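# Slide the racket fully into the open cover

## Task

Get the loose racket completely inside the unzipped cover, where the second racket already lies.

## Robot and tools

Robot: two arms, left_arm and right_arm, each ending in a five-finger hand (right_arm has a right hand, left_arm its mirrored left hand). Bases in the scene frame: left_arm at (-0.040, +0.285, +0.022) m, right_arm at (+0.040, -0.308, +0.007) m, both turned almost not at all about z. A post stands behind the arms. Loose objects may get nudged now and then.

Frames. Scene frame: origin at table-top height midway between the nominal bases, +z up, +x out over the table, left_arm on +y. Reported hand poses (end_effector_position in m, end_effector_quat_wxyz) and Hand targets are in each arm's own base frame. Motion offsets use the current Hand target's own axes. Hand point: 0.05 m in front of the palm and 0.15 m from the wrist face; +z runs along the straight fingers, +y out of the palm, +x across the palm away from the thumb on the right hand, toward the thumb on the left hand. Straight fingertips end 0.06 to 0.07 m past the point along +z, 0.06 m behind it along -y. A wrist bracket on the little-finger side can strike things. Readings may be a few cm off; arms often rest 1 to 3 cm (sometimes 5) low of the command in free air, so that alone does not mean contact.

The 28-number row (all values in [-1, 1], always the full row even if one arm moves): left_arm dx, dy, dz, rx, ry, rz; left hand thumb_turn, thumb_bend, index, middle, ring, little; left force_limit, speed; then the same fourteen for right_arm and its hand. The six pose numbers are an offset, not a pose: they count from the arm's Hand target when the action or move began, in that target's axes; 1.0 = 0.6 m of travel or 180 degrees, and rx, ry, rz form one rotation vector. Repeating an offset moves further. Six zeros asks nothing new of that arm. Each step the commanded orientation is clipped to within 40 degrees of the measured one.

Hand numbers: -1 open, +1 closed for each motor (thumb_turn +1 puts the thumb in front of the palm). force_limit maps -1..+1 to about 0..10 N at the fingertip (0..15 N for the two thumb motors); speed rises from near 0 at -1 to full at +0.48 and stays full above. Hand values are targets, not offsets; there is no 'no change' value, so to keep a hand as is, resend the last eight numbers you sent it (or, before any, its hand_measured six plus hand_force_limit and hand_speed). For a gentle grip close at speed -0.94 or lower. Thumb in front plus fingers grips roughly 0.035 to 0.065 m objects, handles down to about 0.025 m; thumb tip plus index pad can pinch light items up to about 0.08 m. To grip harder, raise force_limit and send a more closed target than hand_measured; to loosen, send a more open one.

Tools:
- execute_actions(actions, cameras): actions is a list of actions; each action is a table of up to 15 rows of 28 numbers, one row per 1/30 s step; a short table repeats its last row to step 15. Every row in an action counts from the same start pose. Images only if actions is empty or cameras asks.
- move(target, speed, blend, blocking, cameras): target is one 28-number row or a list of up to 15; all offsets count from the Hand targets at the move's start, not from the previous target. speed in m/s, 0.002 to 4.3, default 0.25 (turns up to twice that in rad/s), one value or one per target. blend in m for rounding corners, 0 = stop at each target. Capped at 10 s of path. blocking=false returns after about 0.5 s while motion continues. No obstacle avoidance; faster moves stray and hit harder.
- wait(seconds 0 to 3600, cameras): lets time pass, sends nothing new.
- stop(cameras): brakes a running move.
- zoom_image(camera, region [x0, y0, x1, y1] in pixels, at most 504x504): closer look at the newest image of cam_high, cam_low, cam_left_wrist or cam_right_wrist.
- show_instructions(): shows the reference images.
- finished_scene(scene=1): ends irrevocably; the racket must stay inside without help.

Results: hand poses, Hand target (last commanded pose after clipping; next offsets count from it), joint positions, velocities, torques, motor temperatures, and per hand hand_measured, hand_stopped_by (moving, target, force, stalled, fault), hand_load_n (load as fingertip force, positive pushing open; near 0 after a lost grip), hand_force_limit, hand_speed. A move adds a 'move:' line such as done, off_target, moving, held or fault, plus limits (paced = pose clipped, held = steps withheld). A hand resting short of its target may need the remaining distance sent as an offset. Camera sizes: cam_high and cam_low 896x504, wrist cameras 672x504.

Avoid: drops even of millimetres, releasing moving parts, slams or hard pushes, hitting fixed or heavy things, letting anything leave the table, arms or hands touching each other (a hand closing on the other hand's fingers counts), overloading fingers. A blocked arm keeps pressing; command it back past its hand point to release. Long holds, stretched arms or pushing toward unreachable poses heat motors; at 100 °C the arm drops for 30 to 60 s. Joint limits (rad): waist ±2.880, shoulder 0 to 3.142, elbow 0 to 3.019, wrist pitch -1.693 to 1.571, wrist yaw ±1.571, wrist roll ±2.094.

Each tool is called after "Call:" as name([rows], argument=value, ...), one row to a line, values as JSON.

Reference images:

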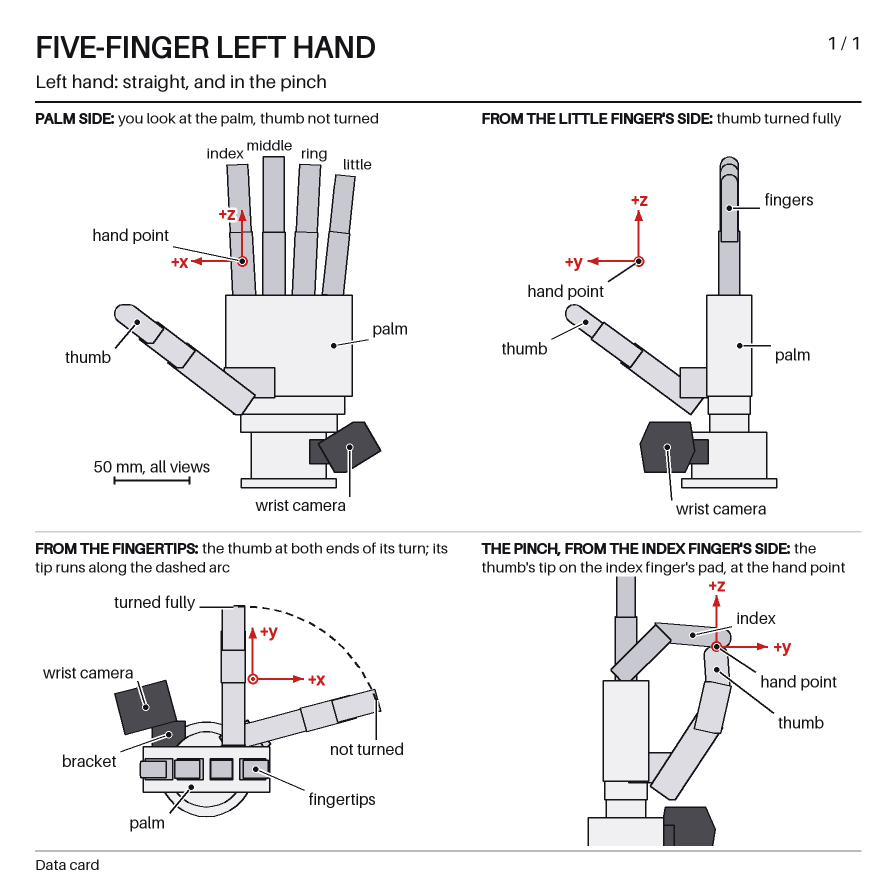

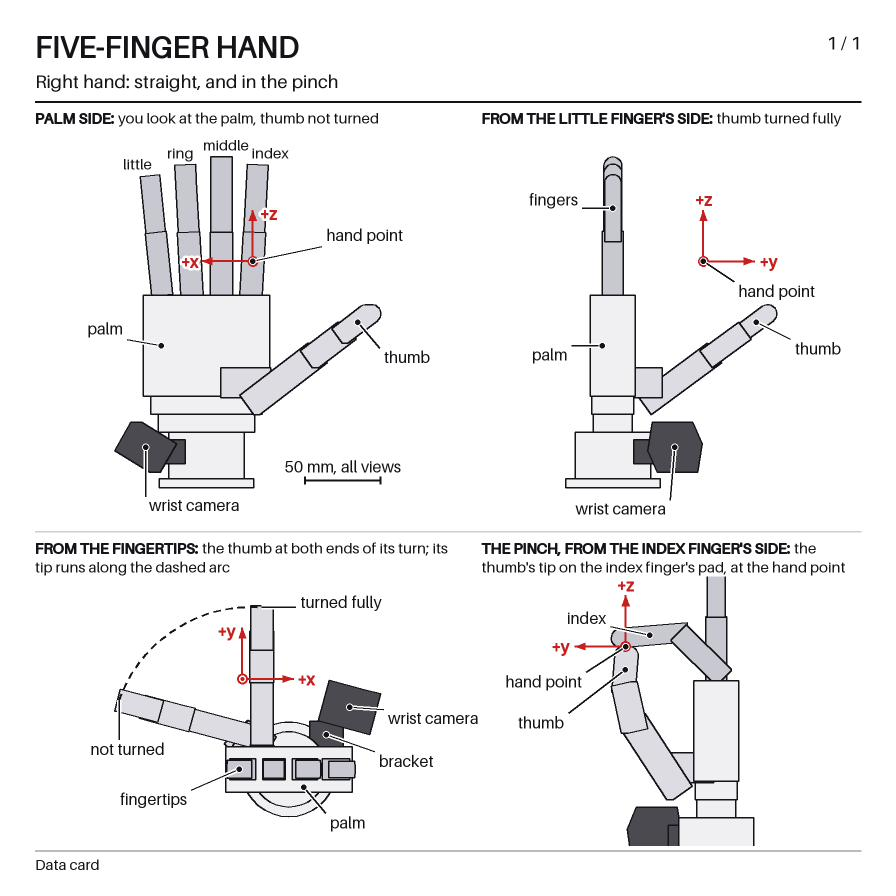

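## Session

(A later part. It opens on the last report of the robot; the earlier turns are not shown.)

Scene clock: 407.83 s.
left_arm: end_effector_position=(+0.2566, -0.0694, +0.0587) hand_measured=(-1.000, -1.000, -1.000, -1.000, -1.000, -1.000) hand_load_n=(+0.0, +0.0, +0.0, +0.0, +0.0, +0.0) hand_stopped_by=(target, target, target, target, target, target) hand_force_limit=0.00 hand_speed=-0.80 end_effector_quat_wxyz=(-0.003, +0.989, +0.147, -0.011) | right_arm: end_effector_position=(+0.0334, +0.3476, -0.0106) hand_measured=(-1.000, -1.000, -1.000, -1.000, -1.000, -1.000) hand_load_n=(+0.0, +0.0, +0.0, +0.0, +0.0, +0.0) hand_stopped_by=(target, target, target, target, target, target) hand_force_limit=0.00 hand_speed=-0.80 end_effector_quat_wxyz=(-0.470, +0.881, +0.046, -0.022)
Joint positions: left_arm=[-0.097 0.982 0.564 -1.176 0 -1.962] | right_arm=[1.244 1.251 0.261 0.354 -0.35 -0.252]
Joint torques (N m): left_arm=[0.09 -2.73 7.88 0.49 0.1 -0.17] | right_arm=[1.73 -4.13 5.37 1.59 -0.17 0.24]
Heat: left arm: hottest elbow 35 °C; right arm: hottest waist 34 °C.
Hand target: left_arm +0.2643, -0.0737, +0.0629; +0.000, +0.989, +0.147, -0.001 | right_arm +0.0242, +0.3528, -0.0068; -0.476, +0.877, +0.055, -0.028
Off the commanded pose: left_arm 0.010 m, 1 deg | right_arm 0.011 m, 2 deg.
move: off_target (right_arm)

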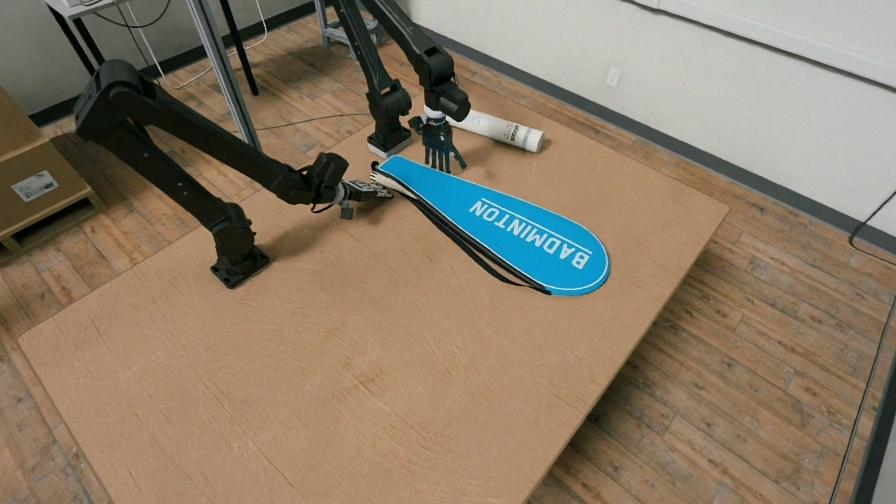

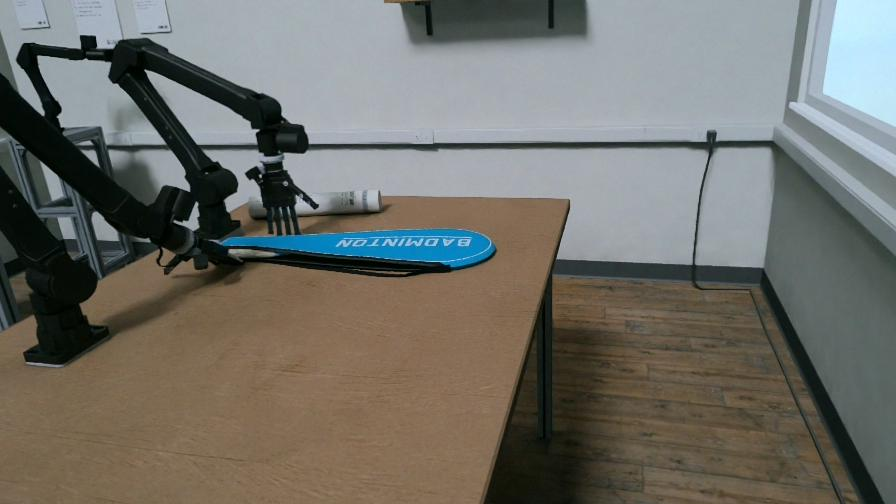

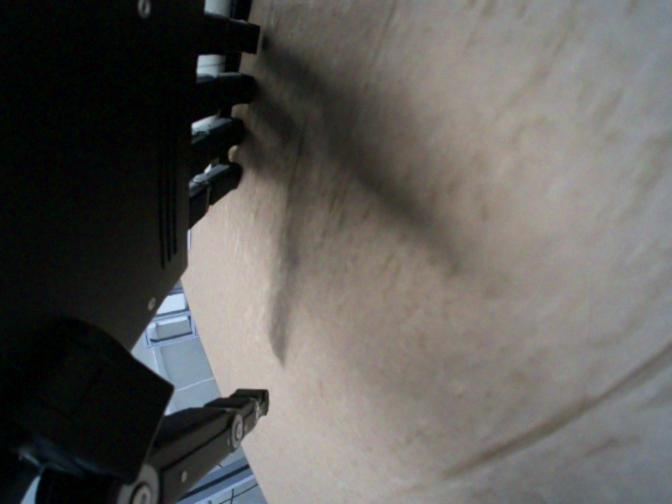

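Call:
move(target=[0,0,0,0,0,0,-1,-1,-1,-1,-1,-1,0,-0.8,0.006,-0.0447,0.0597,0,0,0,-1,-1,-1,-1,-1,-1,0,-0.8], cameras=["cam_high","cam_low","cam_left_wrist","cam_right_wrist"], speed=0.04)

Call:
zoom_image(camera="cam_high", region=[350, 110, 470, 220])

Call:
zoom_image(camera="cam_right_wrist", region=[180, 0, 300, 270])

Scene clock: 412.80 s.
left_arm: end_effector_position=(+0.2568, -0.0681, +0.0584) hand_measured=(-1.000, -1.000, -1.000, -1.000, -1.000, -1.000) hand_load_n=(+0.5, +0.0, +0.0, +0.0, +0.0, +0.0) hand_stopped_by=(target, target, target, target, target, target) hand_force_limit=0.00 hand_speed=-0.80 end_effector_quat_wxyz=(-0.006, +0.989, +0.148, -0.011) | right_arm: end_effector_position=(+0.0274, +0.3745, -0.0106) hand_measured=(-1.000, -1.000, -1.000, -1.000, -1.000, -1.000) hand_load_n=(+0.0, +0.0, +0.0, +0.0, +0.0, +0.0) hand_stopped_by=(target, target, target, target, target, target) hand_force_limit=0.00 hand_speed=-0.80 end_effector_quat_wxyz=(-0.467, +0.883, +0.046, -0.025)
Joint positions: left_arm=[-0.097 0.982 0.564 -1.176 -0.006 -1.964] | right_arm=[1.296 1.328 0.324 0.373 -0.312 -0.22]
Joint torques (N m): left_arm=[0.09 -2.84 7.88 0.49 0.36 -0.16] | right_arm=[1.9 -2.67 8.51 1.43 0.09 0.23]
Heat: left arm: hottest elbow 35 °C; right arm: hottest waist 34 °C.
Hand target: left_arm +0.2643, -0.0737, +0.0629; +0.000, +0.989, +0.147, -0.001 | right_arm +0.0222, +0.3976, -0.0038; -0.476, +0.877, +0.055, -0.028
Off the commanded pose: left_arm 0.010 m, 1 deg | right_arm 0.025 m, 2 deg.
move: off_target (right_arm)

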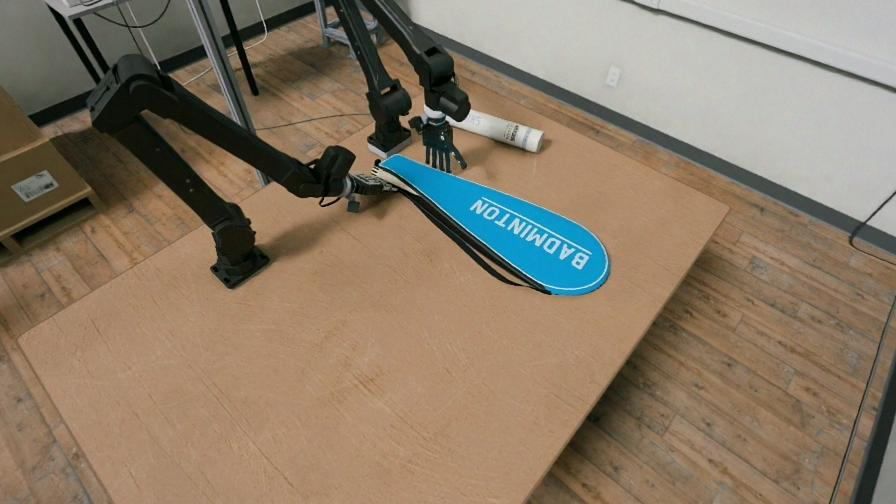

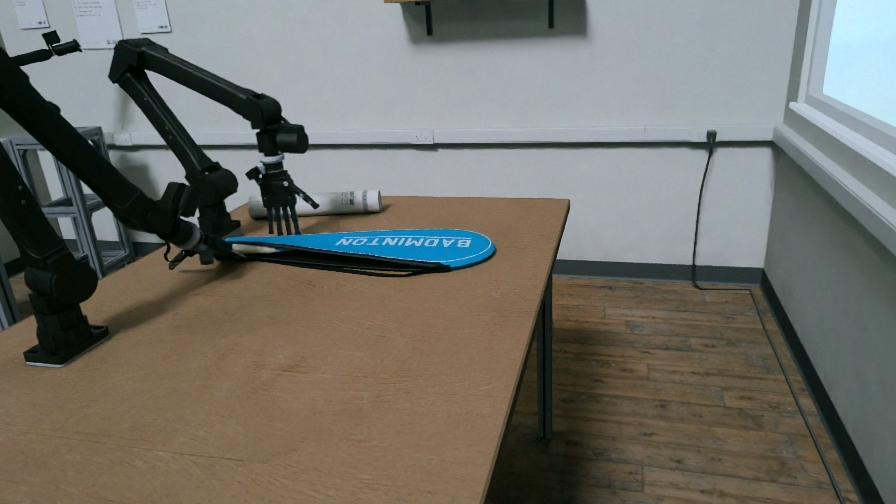

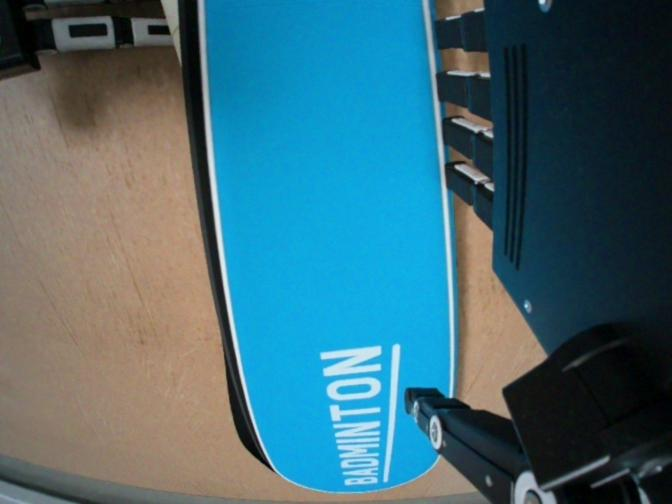

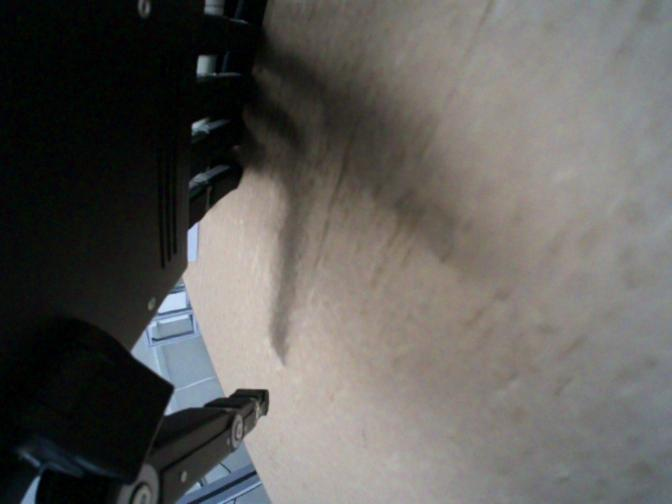

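Scaled by 4.200 from the camera's image (finer frame: 1280x720).

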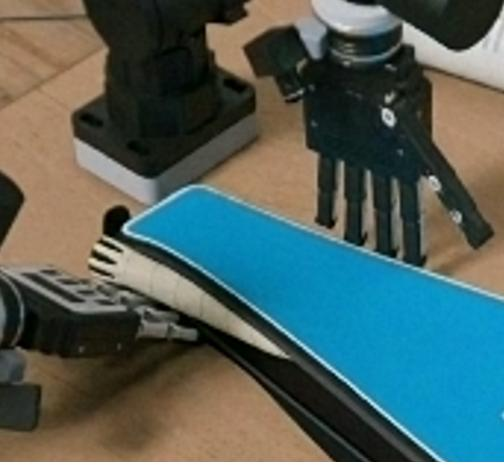

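Scaled by 1.867 from the camera's image (finer frame: 960x720).

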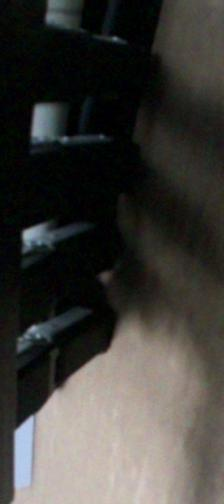

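Call:
move([
  [0,0,0,0,0,0,-1,-1,-1,-1,-1,-1,0,-0.8,-0.0055,0.0447,-0.0597,0,0,0,-1,-1,-1,-1,-1,-1,0,-0.8],
  [0,0,0,0,0,0,-1,-1,-1,-1,-1,-1,0,-0.8,0.05,0.060,-0.20,0,0,0,-1,-1,-1,-1,-1,-1,0,-0.8],
], cameras=["cam_high","cam_low","cam_left_wrist","cam_right_wrist"], speed=0.12, blend=0.01)

Call:
zoom_image(camera="cam_high", region=[350, 110, 470, 220])

Call:
zoom_image(camera="cam_right_wrist", region=[180, 0, 430, 270])

Call:
zoom_image(camera="cam_low", region=[190, 220, 310, 290])

Scene clock: 421.37 s.
left_arm: end_effector_position=(+0.2568, -0.0682, +0.0584) hand_measured=(-1.000, -1.000, -1.000, -1.000, -1.000, -1.000) hand_load_n=(+0.0, +0.0, +0.0, +0.0, +0.0, +0.0) hand_stopped_by=(target, target, target, target, target, target) hand_force_limit=0.00 hand_speed=-0.80 end_effector_quat_wxyz=(-0.006, +0.989, +0.148, -0.011) | right_arm: end_effector_position=(+0.0591, +0.2789, +0.0229) hand_measured=(-1.000, -1.000, -1.000, -1.000, -1.000, -1.000) hand_load_n=(+0.0, +0.0, -0.5, +0.0, +0.0, +0.0) hand_stopped_by=(target, target, target, target, target, target) hand_force_limit=0.00 hand_speed=-0.80 end_effector_quat_wxyz=(-0.469, +0.881, +0.054, -0.038)
Joint positions: left_arm=[-0.097 0.982 0.564 -1.176 -0.005 -1.964] | right_arm=[0.966 0.891 0.221 -0.07 -0.599 -0.457]
Joint torques (N m): left_arm=[0.09 -2.9 7.88 0.5 0.34 -0.15] | right_arm=[-1.44 -2.67 7.76 0.53 -0.5 0.04]
Heat: left arm: hottest elbow 35 °C; right arm: hottest waist 34 °C.
Hand target: left_arm +0.2643, -0.0738, +0.0629; +0.000, +0.989, +0.147, -0.001 | right_arm +0.0668, +0.2820, +0.0316; -0.476, +0.877, +0.055, -0.028
Off the commanded pose: left_arm 0.010 m, 1 deg | right_arm 0.012 m, 1 deg.
move: off_target (right_arm)

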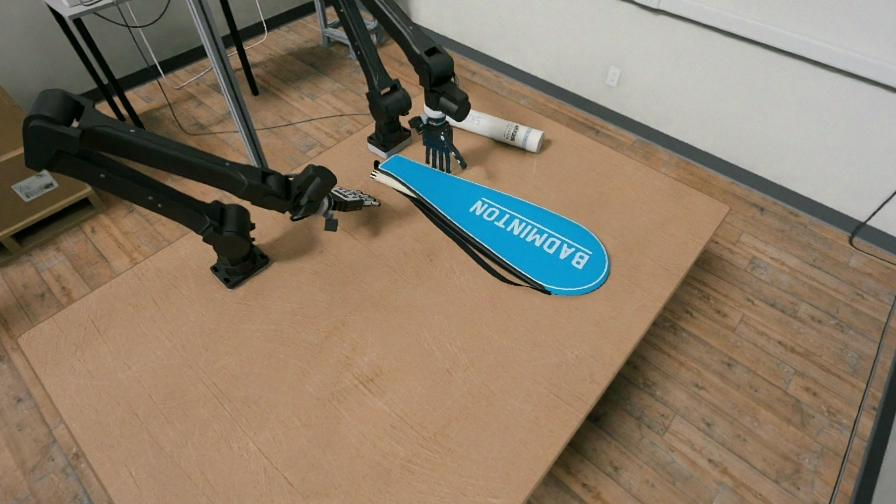

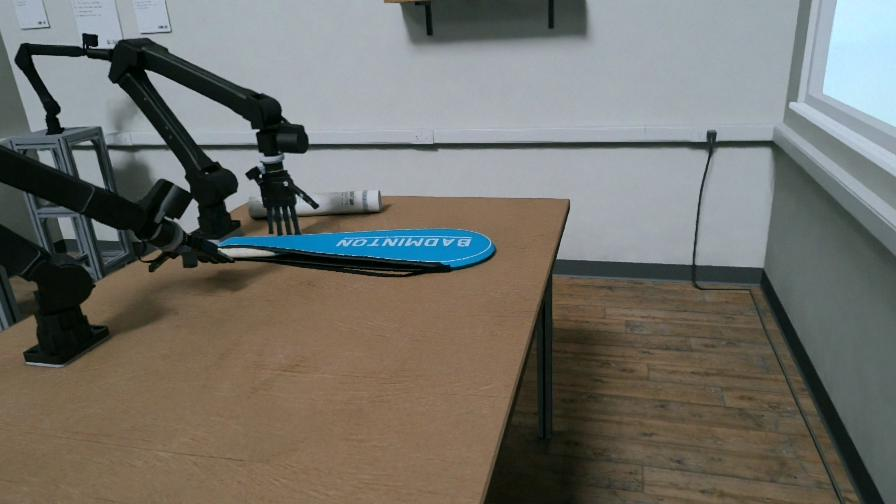

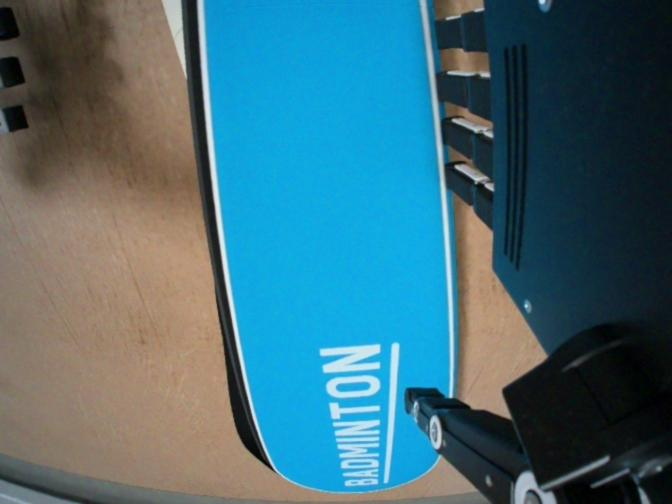

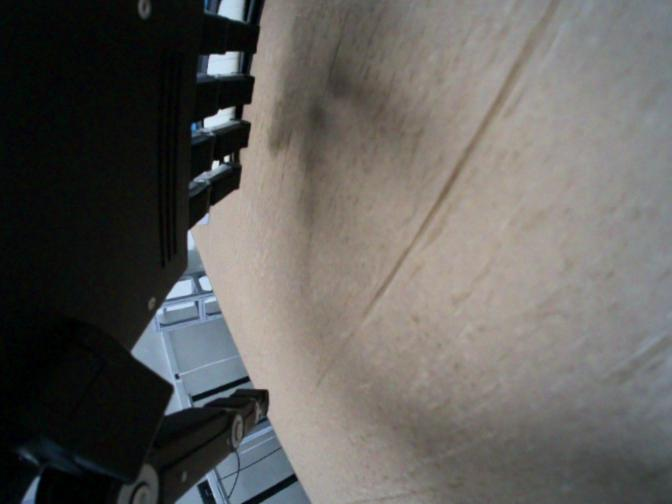

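Scaled by 4.200 from the camera's image (finer frame: 1280x720).

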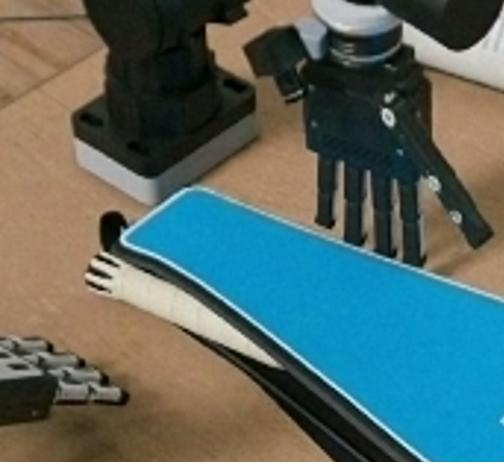

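Scaled by 1.867 from the camera's image (finer frame: 960x720).

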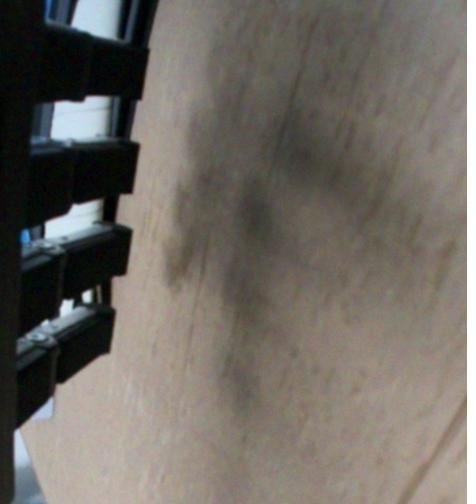

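Scaled by 4.200 from the camera's image (finer frame: 1280x720).

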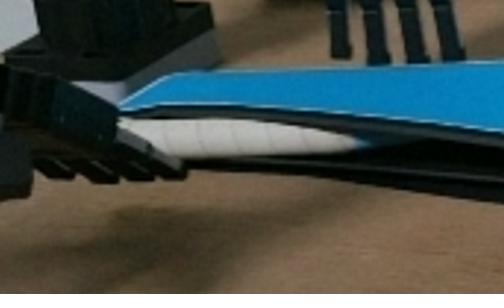

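Call:
move([
  [0,-0.033,0,0,0,0,-1,-1,-1,-1,-1,-1,0,-0.8,-0.0702,0.014,0.0753,0,0.0792,0.0515,-1,-1,-1,-1,-1,-1,0,-0.8],
  [-0.083,-0.033,0,0,0,0,-1,-1,-1,-1,-1,-1,0,-0.8,-0.0675,0.0225,0.1065,0,0.0792,0.0515,-1,-1,-1,-1,-1,-1,0,-0.8],
  [-0.083,0.003,0,0,0,0,-1,-1,-1,-1,-1,-1,0,-0.8,-0.0675,0.0225,0.1065,0,0.0792,0.0515,-1,-1,-1,-1,-1,-1,0,-0.8],
], cameras=["cam_high","cam_low","cam_left_wrist","cam_right_wrist"], speed=[0.1,0.06,0.04])

Call:
zoom_image(camera="cam_high", region=[350, 110, 470, 220])

Call:
zoom_image(camera="cam_right_wrist", region=[180, 0, 430, 270])

Scene clock: 460.57 s.
left_arm: end_effector_position=(+0.2103, -0.0841, +0.0579) hand_measured=(-1.000, -1.000, -1.000, -1.000, -1.000, -1.000) hand_load_n=(+0.0, +0.0, +0.0, +0.0, +0.0, +0.0) hand_stopped_by=(target, target, target, target, target, target) hand_force_limit=0.00 hand_speed=-0.80 end_effector_quat_wxyz=(-0.004, +0.989, +0.149, -0.009) | right_arm: end_effector_position=(+0.0271, +0.3198, -0.0134) hand_measured=(-1.000, -1.000, -1.000, -1.000, -1.000, -1.000) hand_load_n=(-0.5, +0.0, +0.0, +0.0, +0.0, +0.0) hand_stopped_by=(target, target, target, target, target, target) hand_force_limit=0.00 hand_speed=-0.80 end_effector_quat_wxyz=(-0.476, +0.875, -0.080, +0.048)
Joint positions: left_arm=[-0.215 0.816 0.481 -1.256 -0.002 -2.085] | right_arm=[1.403 1.106 0.129 0.403 0.02 0.003]
Joint torques (N m): left_arm=[-0.09 -0.67 8.32 0.43 0.18 -0.21] | right_arm=[1.14 -1.26 5.71 1.57 0.11 0.22]
Heat: left arm: hottest elbow 34 °C; right arm: hottest waist 34 °C.
Hand target: left_arm +0.2172, -0.0900, +0.0630; +0.000, +0.989, +0.147, -0.001 | right_arm +0.0210, +0.3229, -0.0147; -0.475, +0.876, -0.075, +0.042
Off the commanded pose: left_arm 0.010 m, 1 deg | right_arm 0.007 m, 1 deg.
move: done

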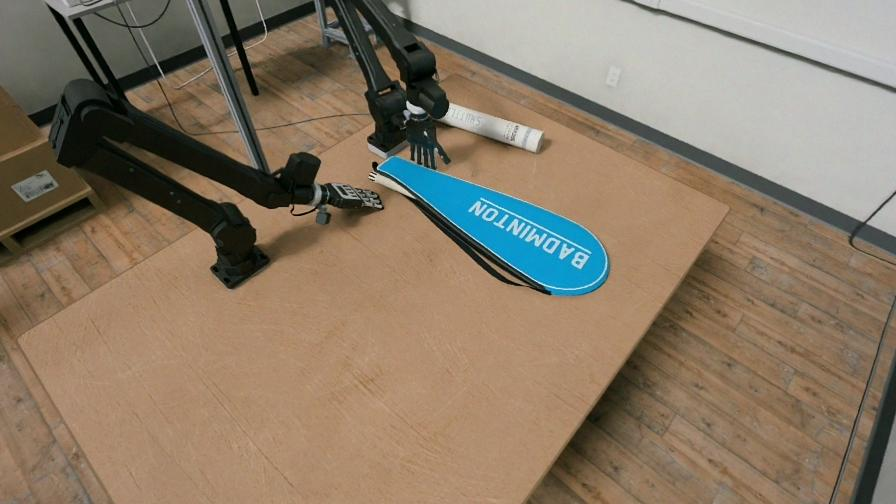

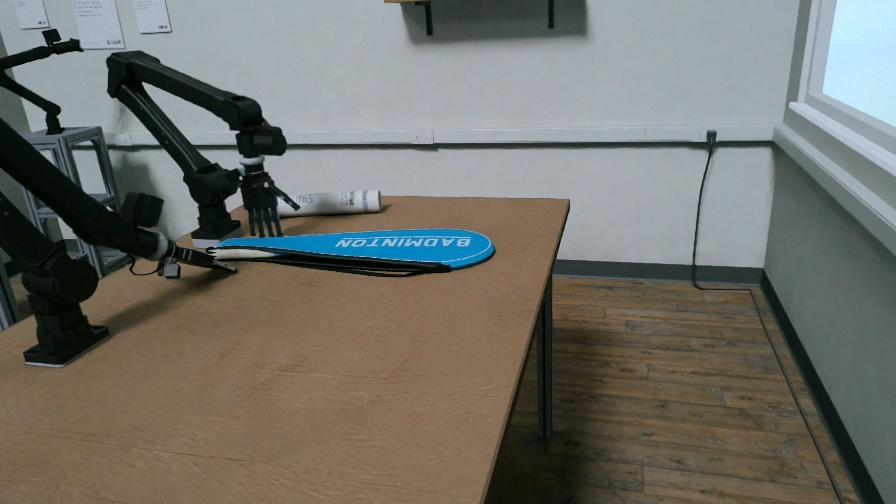

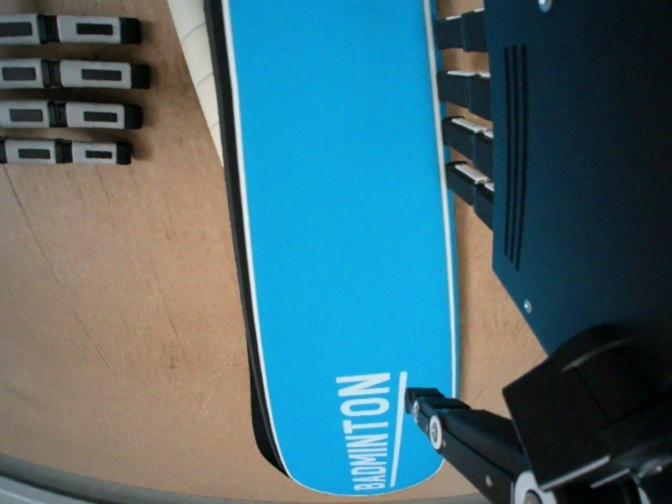

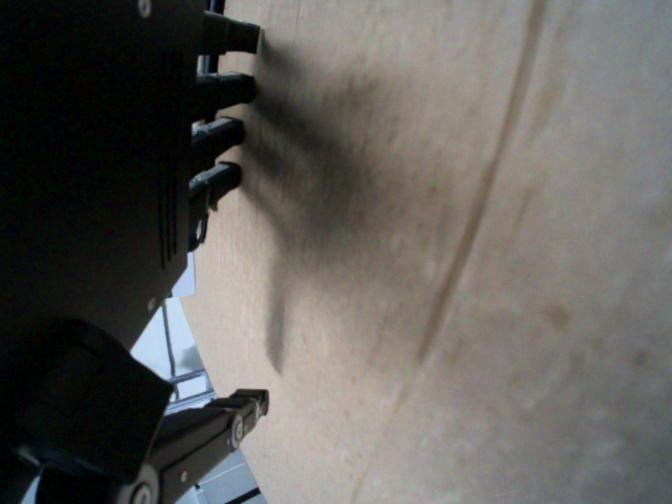

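Scaled by 4.200 from the camera's image (finer frame: 1280x720).

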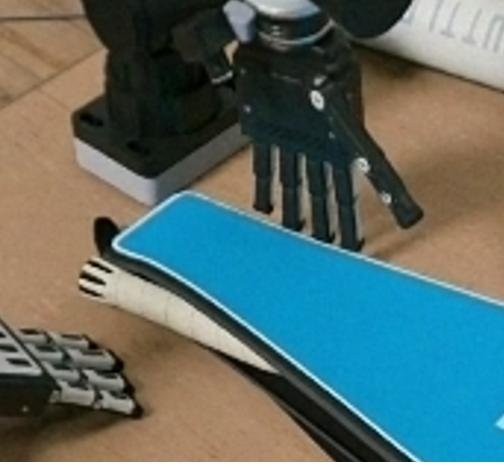

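Scaled by 1.867 from the camera's image (finer frame: 960x720).

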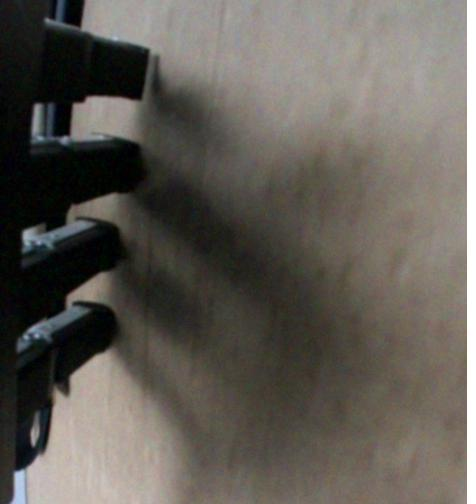

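Call:
move([
  [0,0,0,0,0,0,-1,-1,-1,-1,-1,-1,0,-0.8,-0.0357,-0.0058,0.009,0,0,0,-1,-1,-1,-1,-1,-1,0,-0.8],
  [0,0,0,0,0,0,-1,-1,-1,-1,-1,-1,0,-0.8,-0.0458,-0.0372,0.0572,0,0,0,-1,-1,-1,-1,-1,-1,0,-0.8],
], cameras=["cam_high","cam_low","cam_right_wrist"], speed=0.04)

Call:
zoom_image(camera="cam_high", region=[350, 110, 470, 220])

Call:
zoom_image(camera="cam_low", region=[190, 220, 310, 290])

Scene clock: 470.93 s.
left_arm: end_effector_position=(+0.2104, -0.0839, +0.0578) hand_measured=(-1.000, -1.000, -1.000, -1.000, -1.000, -1.000) hand_load_n=(+0.0, +0.0, +0.0, +0.0, +0.0, +0.0) hand_stopped_by=(target, target, target, target, target, target) hand_force_limit=0.00 hand_speed=-0.80 end_effector_quat_wxyz=(-0.005, +0.989, +0.150, -0.009) | right_arm: end_effector_position=(+0.0110, +0.3548, -0.0145) hand_measured=(-1.000, -1.000, -1.000, -1.000, -1.000, -1.000) hand_load_n=(+0.0, +0.0, +0.0, +0.5, +0.0, +0.0) hand_stopped_by=(target, target, target, target, target, target) hand_force_limit=0.00 hand_speed=-0.80 end_effector_quat_wxyz=(-0.478, +0.872, -0.085, +0.053)
Joint positions: left_arm=[-0.215 0.816 0.481 -1.256 -0.002 -2.086] | right_arm=[1.512 1.248 0.204 0.472 0.125 0.066]
Joint torques (N m): left_arm=[-0.15 -0.62 8.35 0.42 0.22 -0.16] | right_arm=[1.44 -1.26 7.5 0.91 -0.24 0.21]
Heat: left arm: hottest elbow 34 °C; right arm: hottest waist 34 °C.
Hand target: left_arm +0.2172, -0.0900, +0.0630; +0.000, +0.989, +0.147, -0.001 | right_arm +0.0010, +0.3679, -0.0148; -0.475, +0.876, -0.075, +0.042
Off the commanded pose: left_arm 0.010 m, 1 deg | right_arm 0.017 m, 2 deg.
move: off_target (right_arm)

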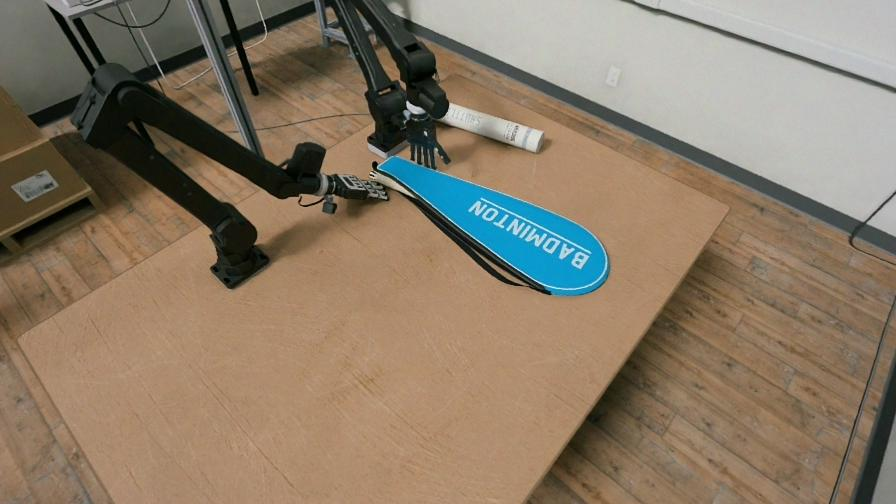

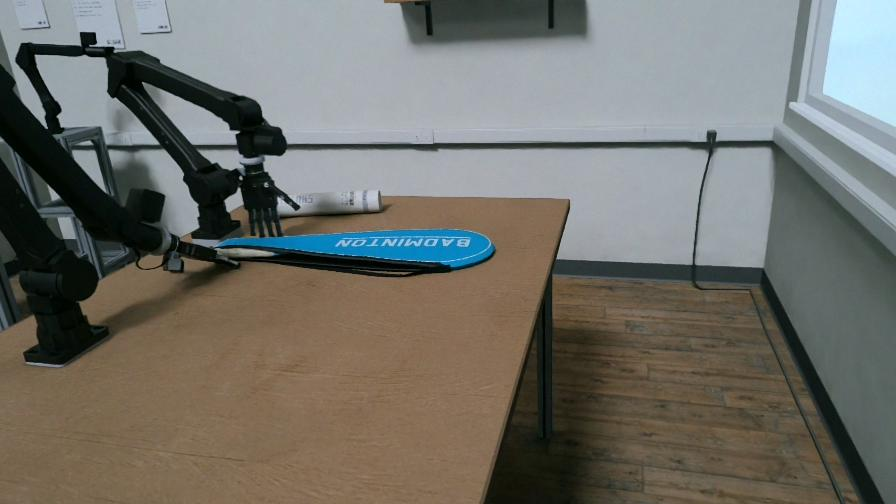

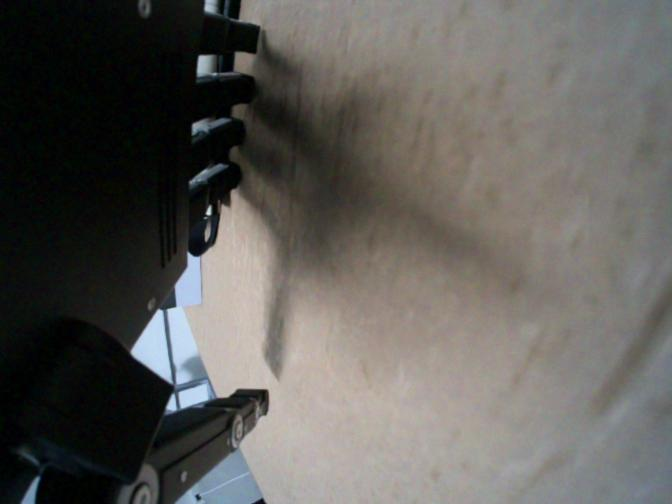

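Scaled by 4.200 from the camera's image (finer frame: 1280x720).

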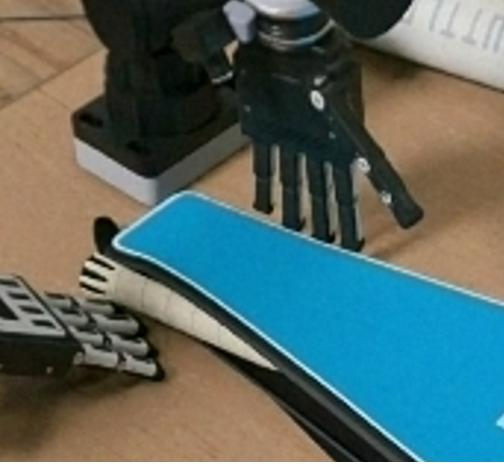

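Scaled by 4.200 from the camera's image (finer frame: 1280x720).

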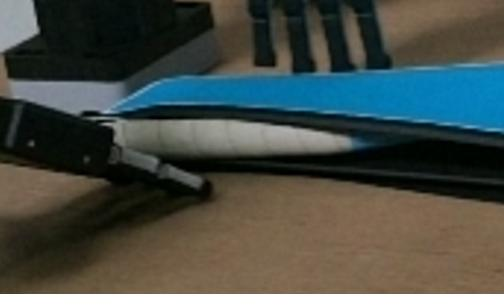

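Call:
move(target=[0,0,0,0,0,0,-1,-1,-1,-1,-1,-1,0,-0.8,-0.0087,-0.0269,0.0413,0,0,0,-1,-1,-1,-1,-1,-1,0,-0.8], cameras=["cam_high","cam_low","cam_left_wrist","cam_right_wrist"], speed=0.04)

Call:
zoom_image(camera="cam_high", region=[350, 110, 470, 220])

Call:
zoom_image(camera="cam_low", region=[190, 220, 310, 290])

Scene clock: 475.70 s.
left_arm: end_effector_position=(+0.2104, -0.0832, +0.0574) hand_measured=(-1.000, -1.000, -1.000, -1.000, -1.000, -1.000) hand_load_n=(+0.0, +0.0, +0.0, +0.0, +0.0, +0.0) hand_stopped_by=(target, target, target, target, target, target) hand_force_limit=0.00 hand_speed=-0.80 end_effector_quat_wxyz=(-0.007, +0.989, +0.150, -0.009) | right_arm: end_effector_position=(+0.0115, +0.3810, -0.0139) hand_measured=(-1.000, -1.000, -1.000, -1.000, -1.000, -1.000) hand_load_n=(+0.0, +0.0, +0.0, +0.5, +0.0, +0.0) hand_stopped_by=(target, target, target, target, target, target) hand_force_limit=0.00 hand_speed=-0.80 end_effector_quat_wxyz=(-0.478, +0.873, -0.084, +0.052)
Joint positions: left_arm=[-0.215 0.818 0.481 -1.256 -0.006 -2.086] | right_arm=[1.515 1.328 0.272 0.483 0.126 0.068]
Joint torques (N m): left_arm=[-0.21 -0.79 8.34 0.4 0.38 -0.15] | right_arm=[1.55 -1.61 8.02 0.91 -0.14 0.22]
Heat: left arm: hottest elbow 34 °C; right arm: hottest waist 34 °C.
Hand target: left_arm +0.2172, -0.0900, +0.0630; +0.000, +0.989, +0.147, -0.001 | right_arm +0.0009, +0.3979, -0.0148; -0.475, +0.876, -0.075, +0.042
Off the commanded pose: left_arm 0.011 m, 1 deg | right_arm 0.020 m, 2 deg.
move: off_target (right_arm)

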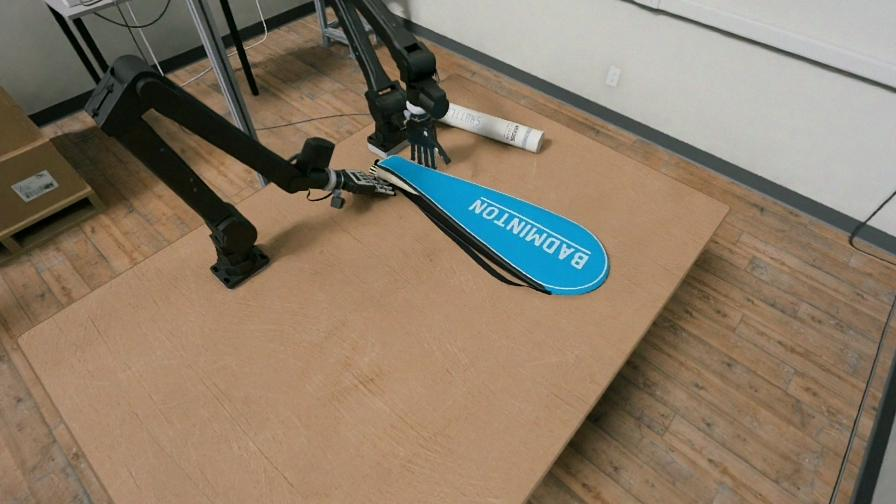

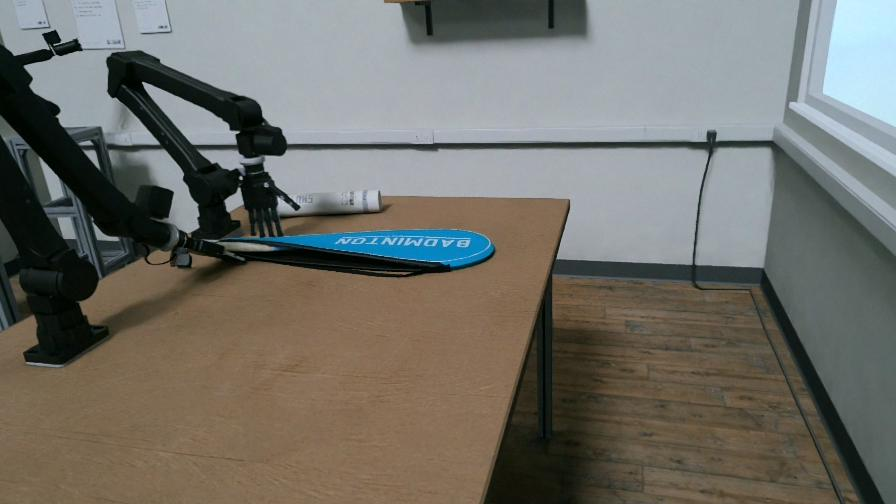

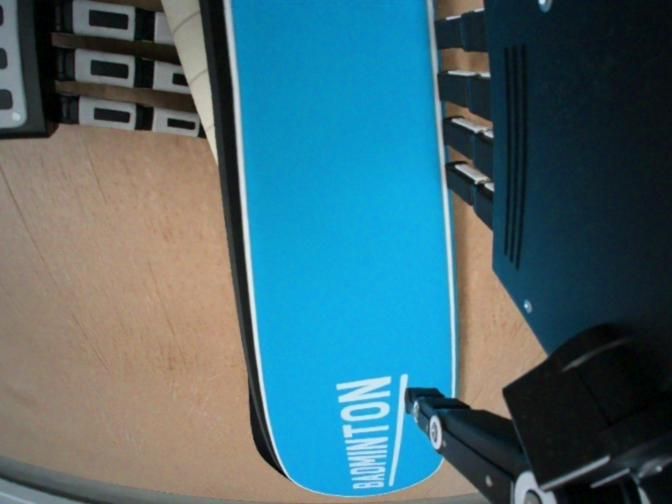

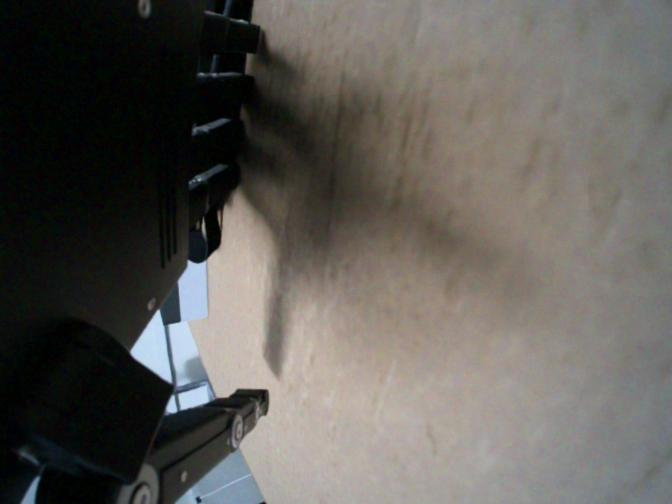

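Scaled by 4.200 from the camera's image (finer frame: 1280x720).

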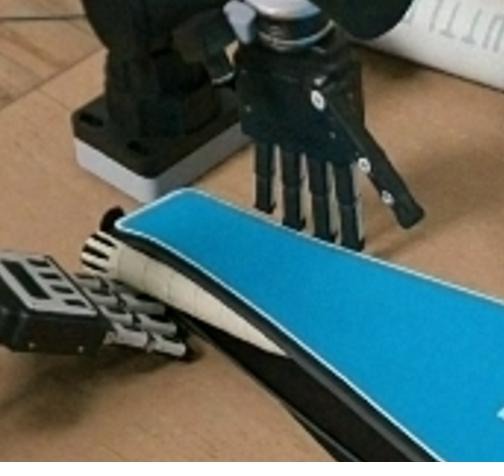

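Scaled by 4.200 from the camera's image (finer frame: 1280x720).

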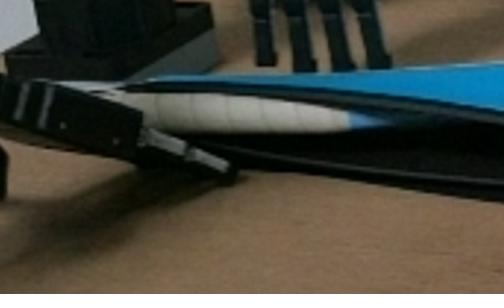

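Call:
move(target=[0,0,0,0,0,0,-1,-1,-1,-1,-1,-1,0,-0.8,-0.0058,-0.0179,0.0275,0,0,0,-1,-1,-1,-1,-1,-1,0,-0.8], cameras=["cam_high","cam_low","cam_right_wrist"], speed=0.04)

Call:
zoom_image(camera="cam_high", region=[350, 110, 470, 220])

Call:
zoom_image(camera="cam_low", region=[190, 220, 310, 290])

Scene clock: 481.83 s.
left_arm: end_effector_position=(+0.2106, -0.0826, +0.0573) hand_measured=(-1.000, -1.000, -1.000, -1.000, -1.000, -1.000) hand_load_n=(+0.0, +0.0, +0.0, +0.0, +0.0, +0.0) hand_stopped_by=(target, target, target, target, target, target) hand_force_limit=0.00 hand_speed=-0.80 end_effector_quat_wxyz=(-0.008, +0.989, +0.150, -0.009) | right_arm: end_effector_position=(+0.0117, +0.4003, -0.0136) hand_measured=(-1.000, -1.000, -1.000, -1.000, -1.000, -1.000) hand_load_n=(+0.0, +0.0, +0.0, +0.5, +0.0, +0.0) hand_stopped_by=(target, target, target, target, target, target) hand_force_limit=0.00 hand_speed=-0.80 end_effector_quat_wxyz=(-0.477, +0.873, -0.084, +0.052)
Joint positions: left_arm=[-0.215 0.818 0.481 -1.256 -0.009 -2.087] | right_arm=[1.518 1.38 0.322 0.484 0.128 0.069]
Joint torques (N m): left_arm=[-0.15 -0.79 8.31 0.42 0.48 -0.16] | right_arm=[1.55 -2.2 8.16 0.88 -0.15 0.22]
Heat: left arm: hottest elbow 33 °C; right arm: hottest waist 33 °C.
Hand target: left_arm +0.2172, -0.0899, +0.0630; +0.000, +0.989, +0.147, -0.001 | right_arm +0.0009, +0.4180, -0.0147; -0.475, +0.876, -0.075, +0.042
Off the commanded pose: left_arm 0.011 m, 1 deg | right_arm 0.021 m, 2 deg.
move: off_target (right_arm)

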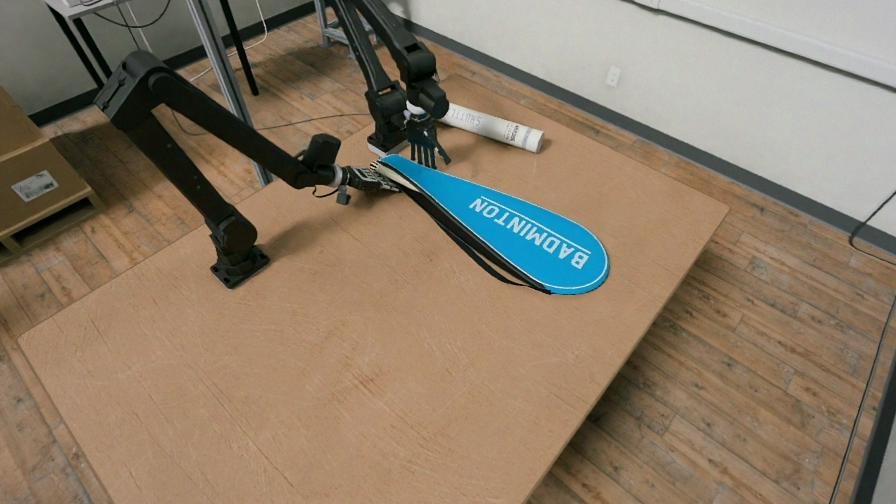

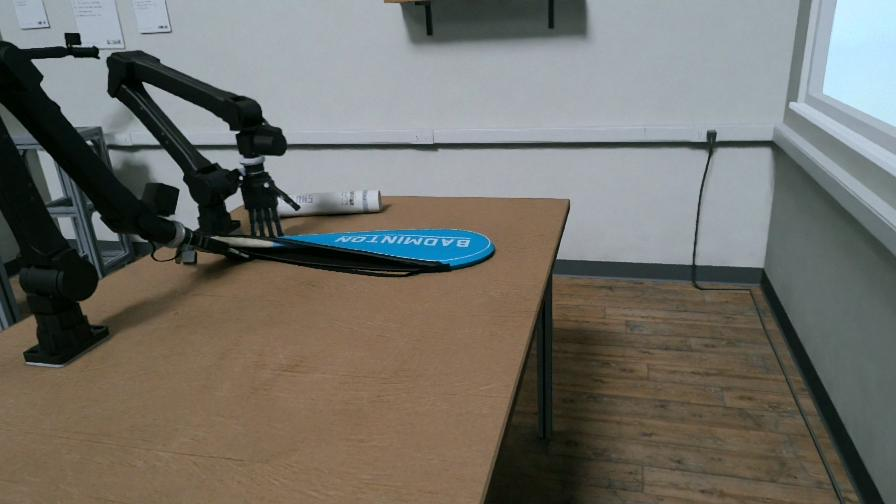

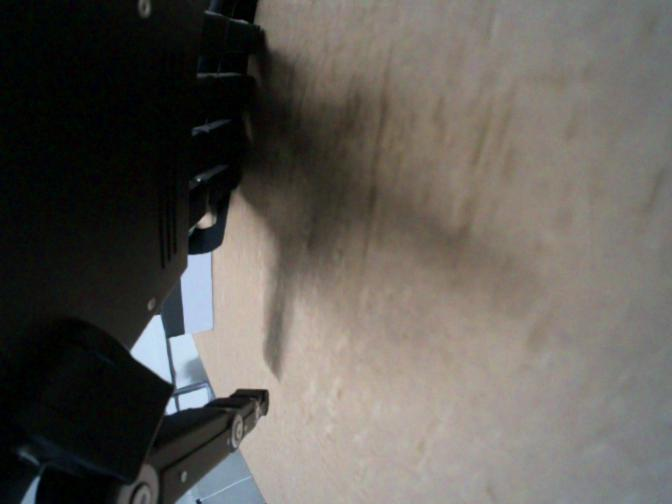

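Scaled by 4.200 from the camera's image (finer frame: 1280x720).

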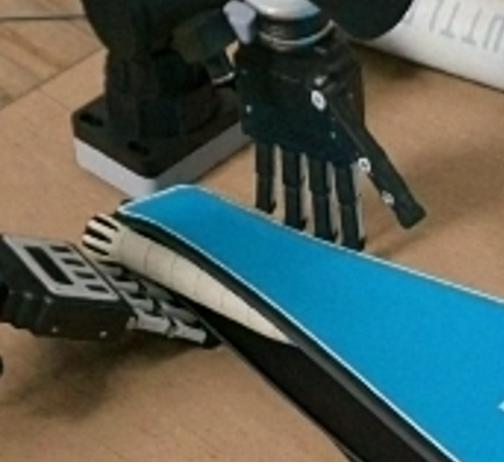

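Scaled by 4.200 from the camera's image (finer frame: 1280x720).

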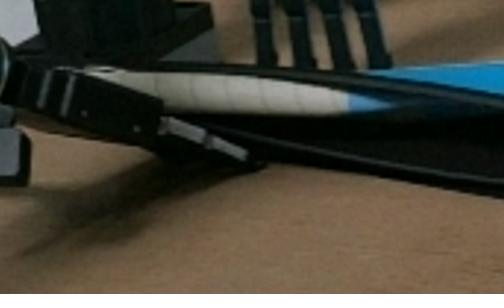

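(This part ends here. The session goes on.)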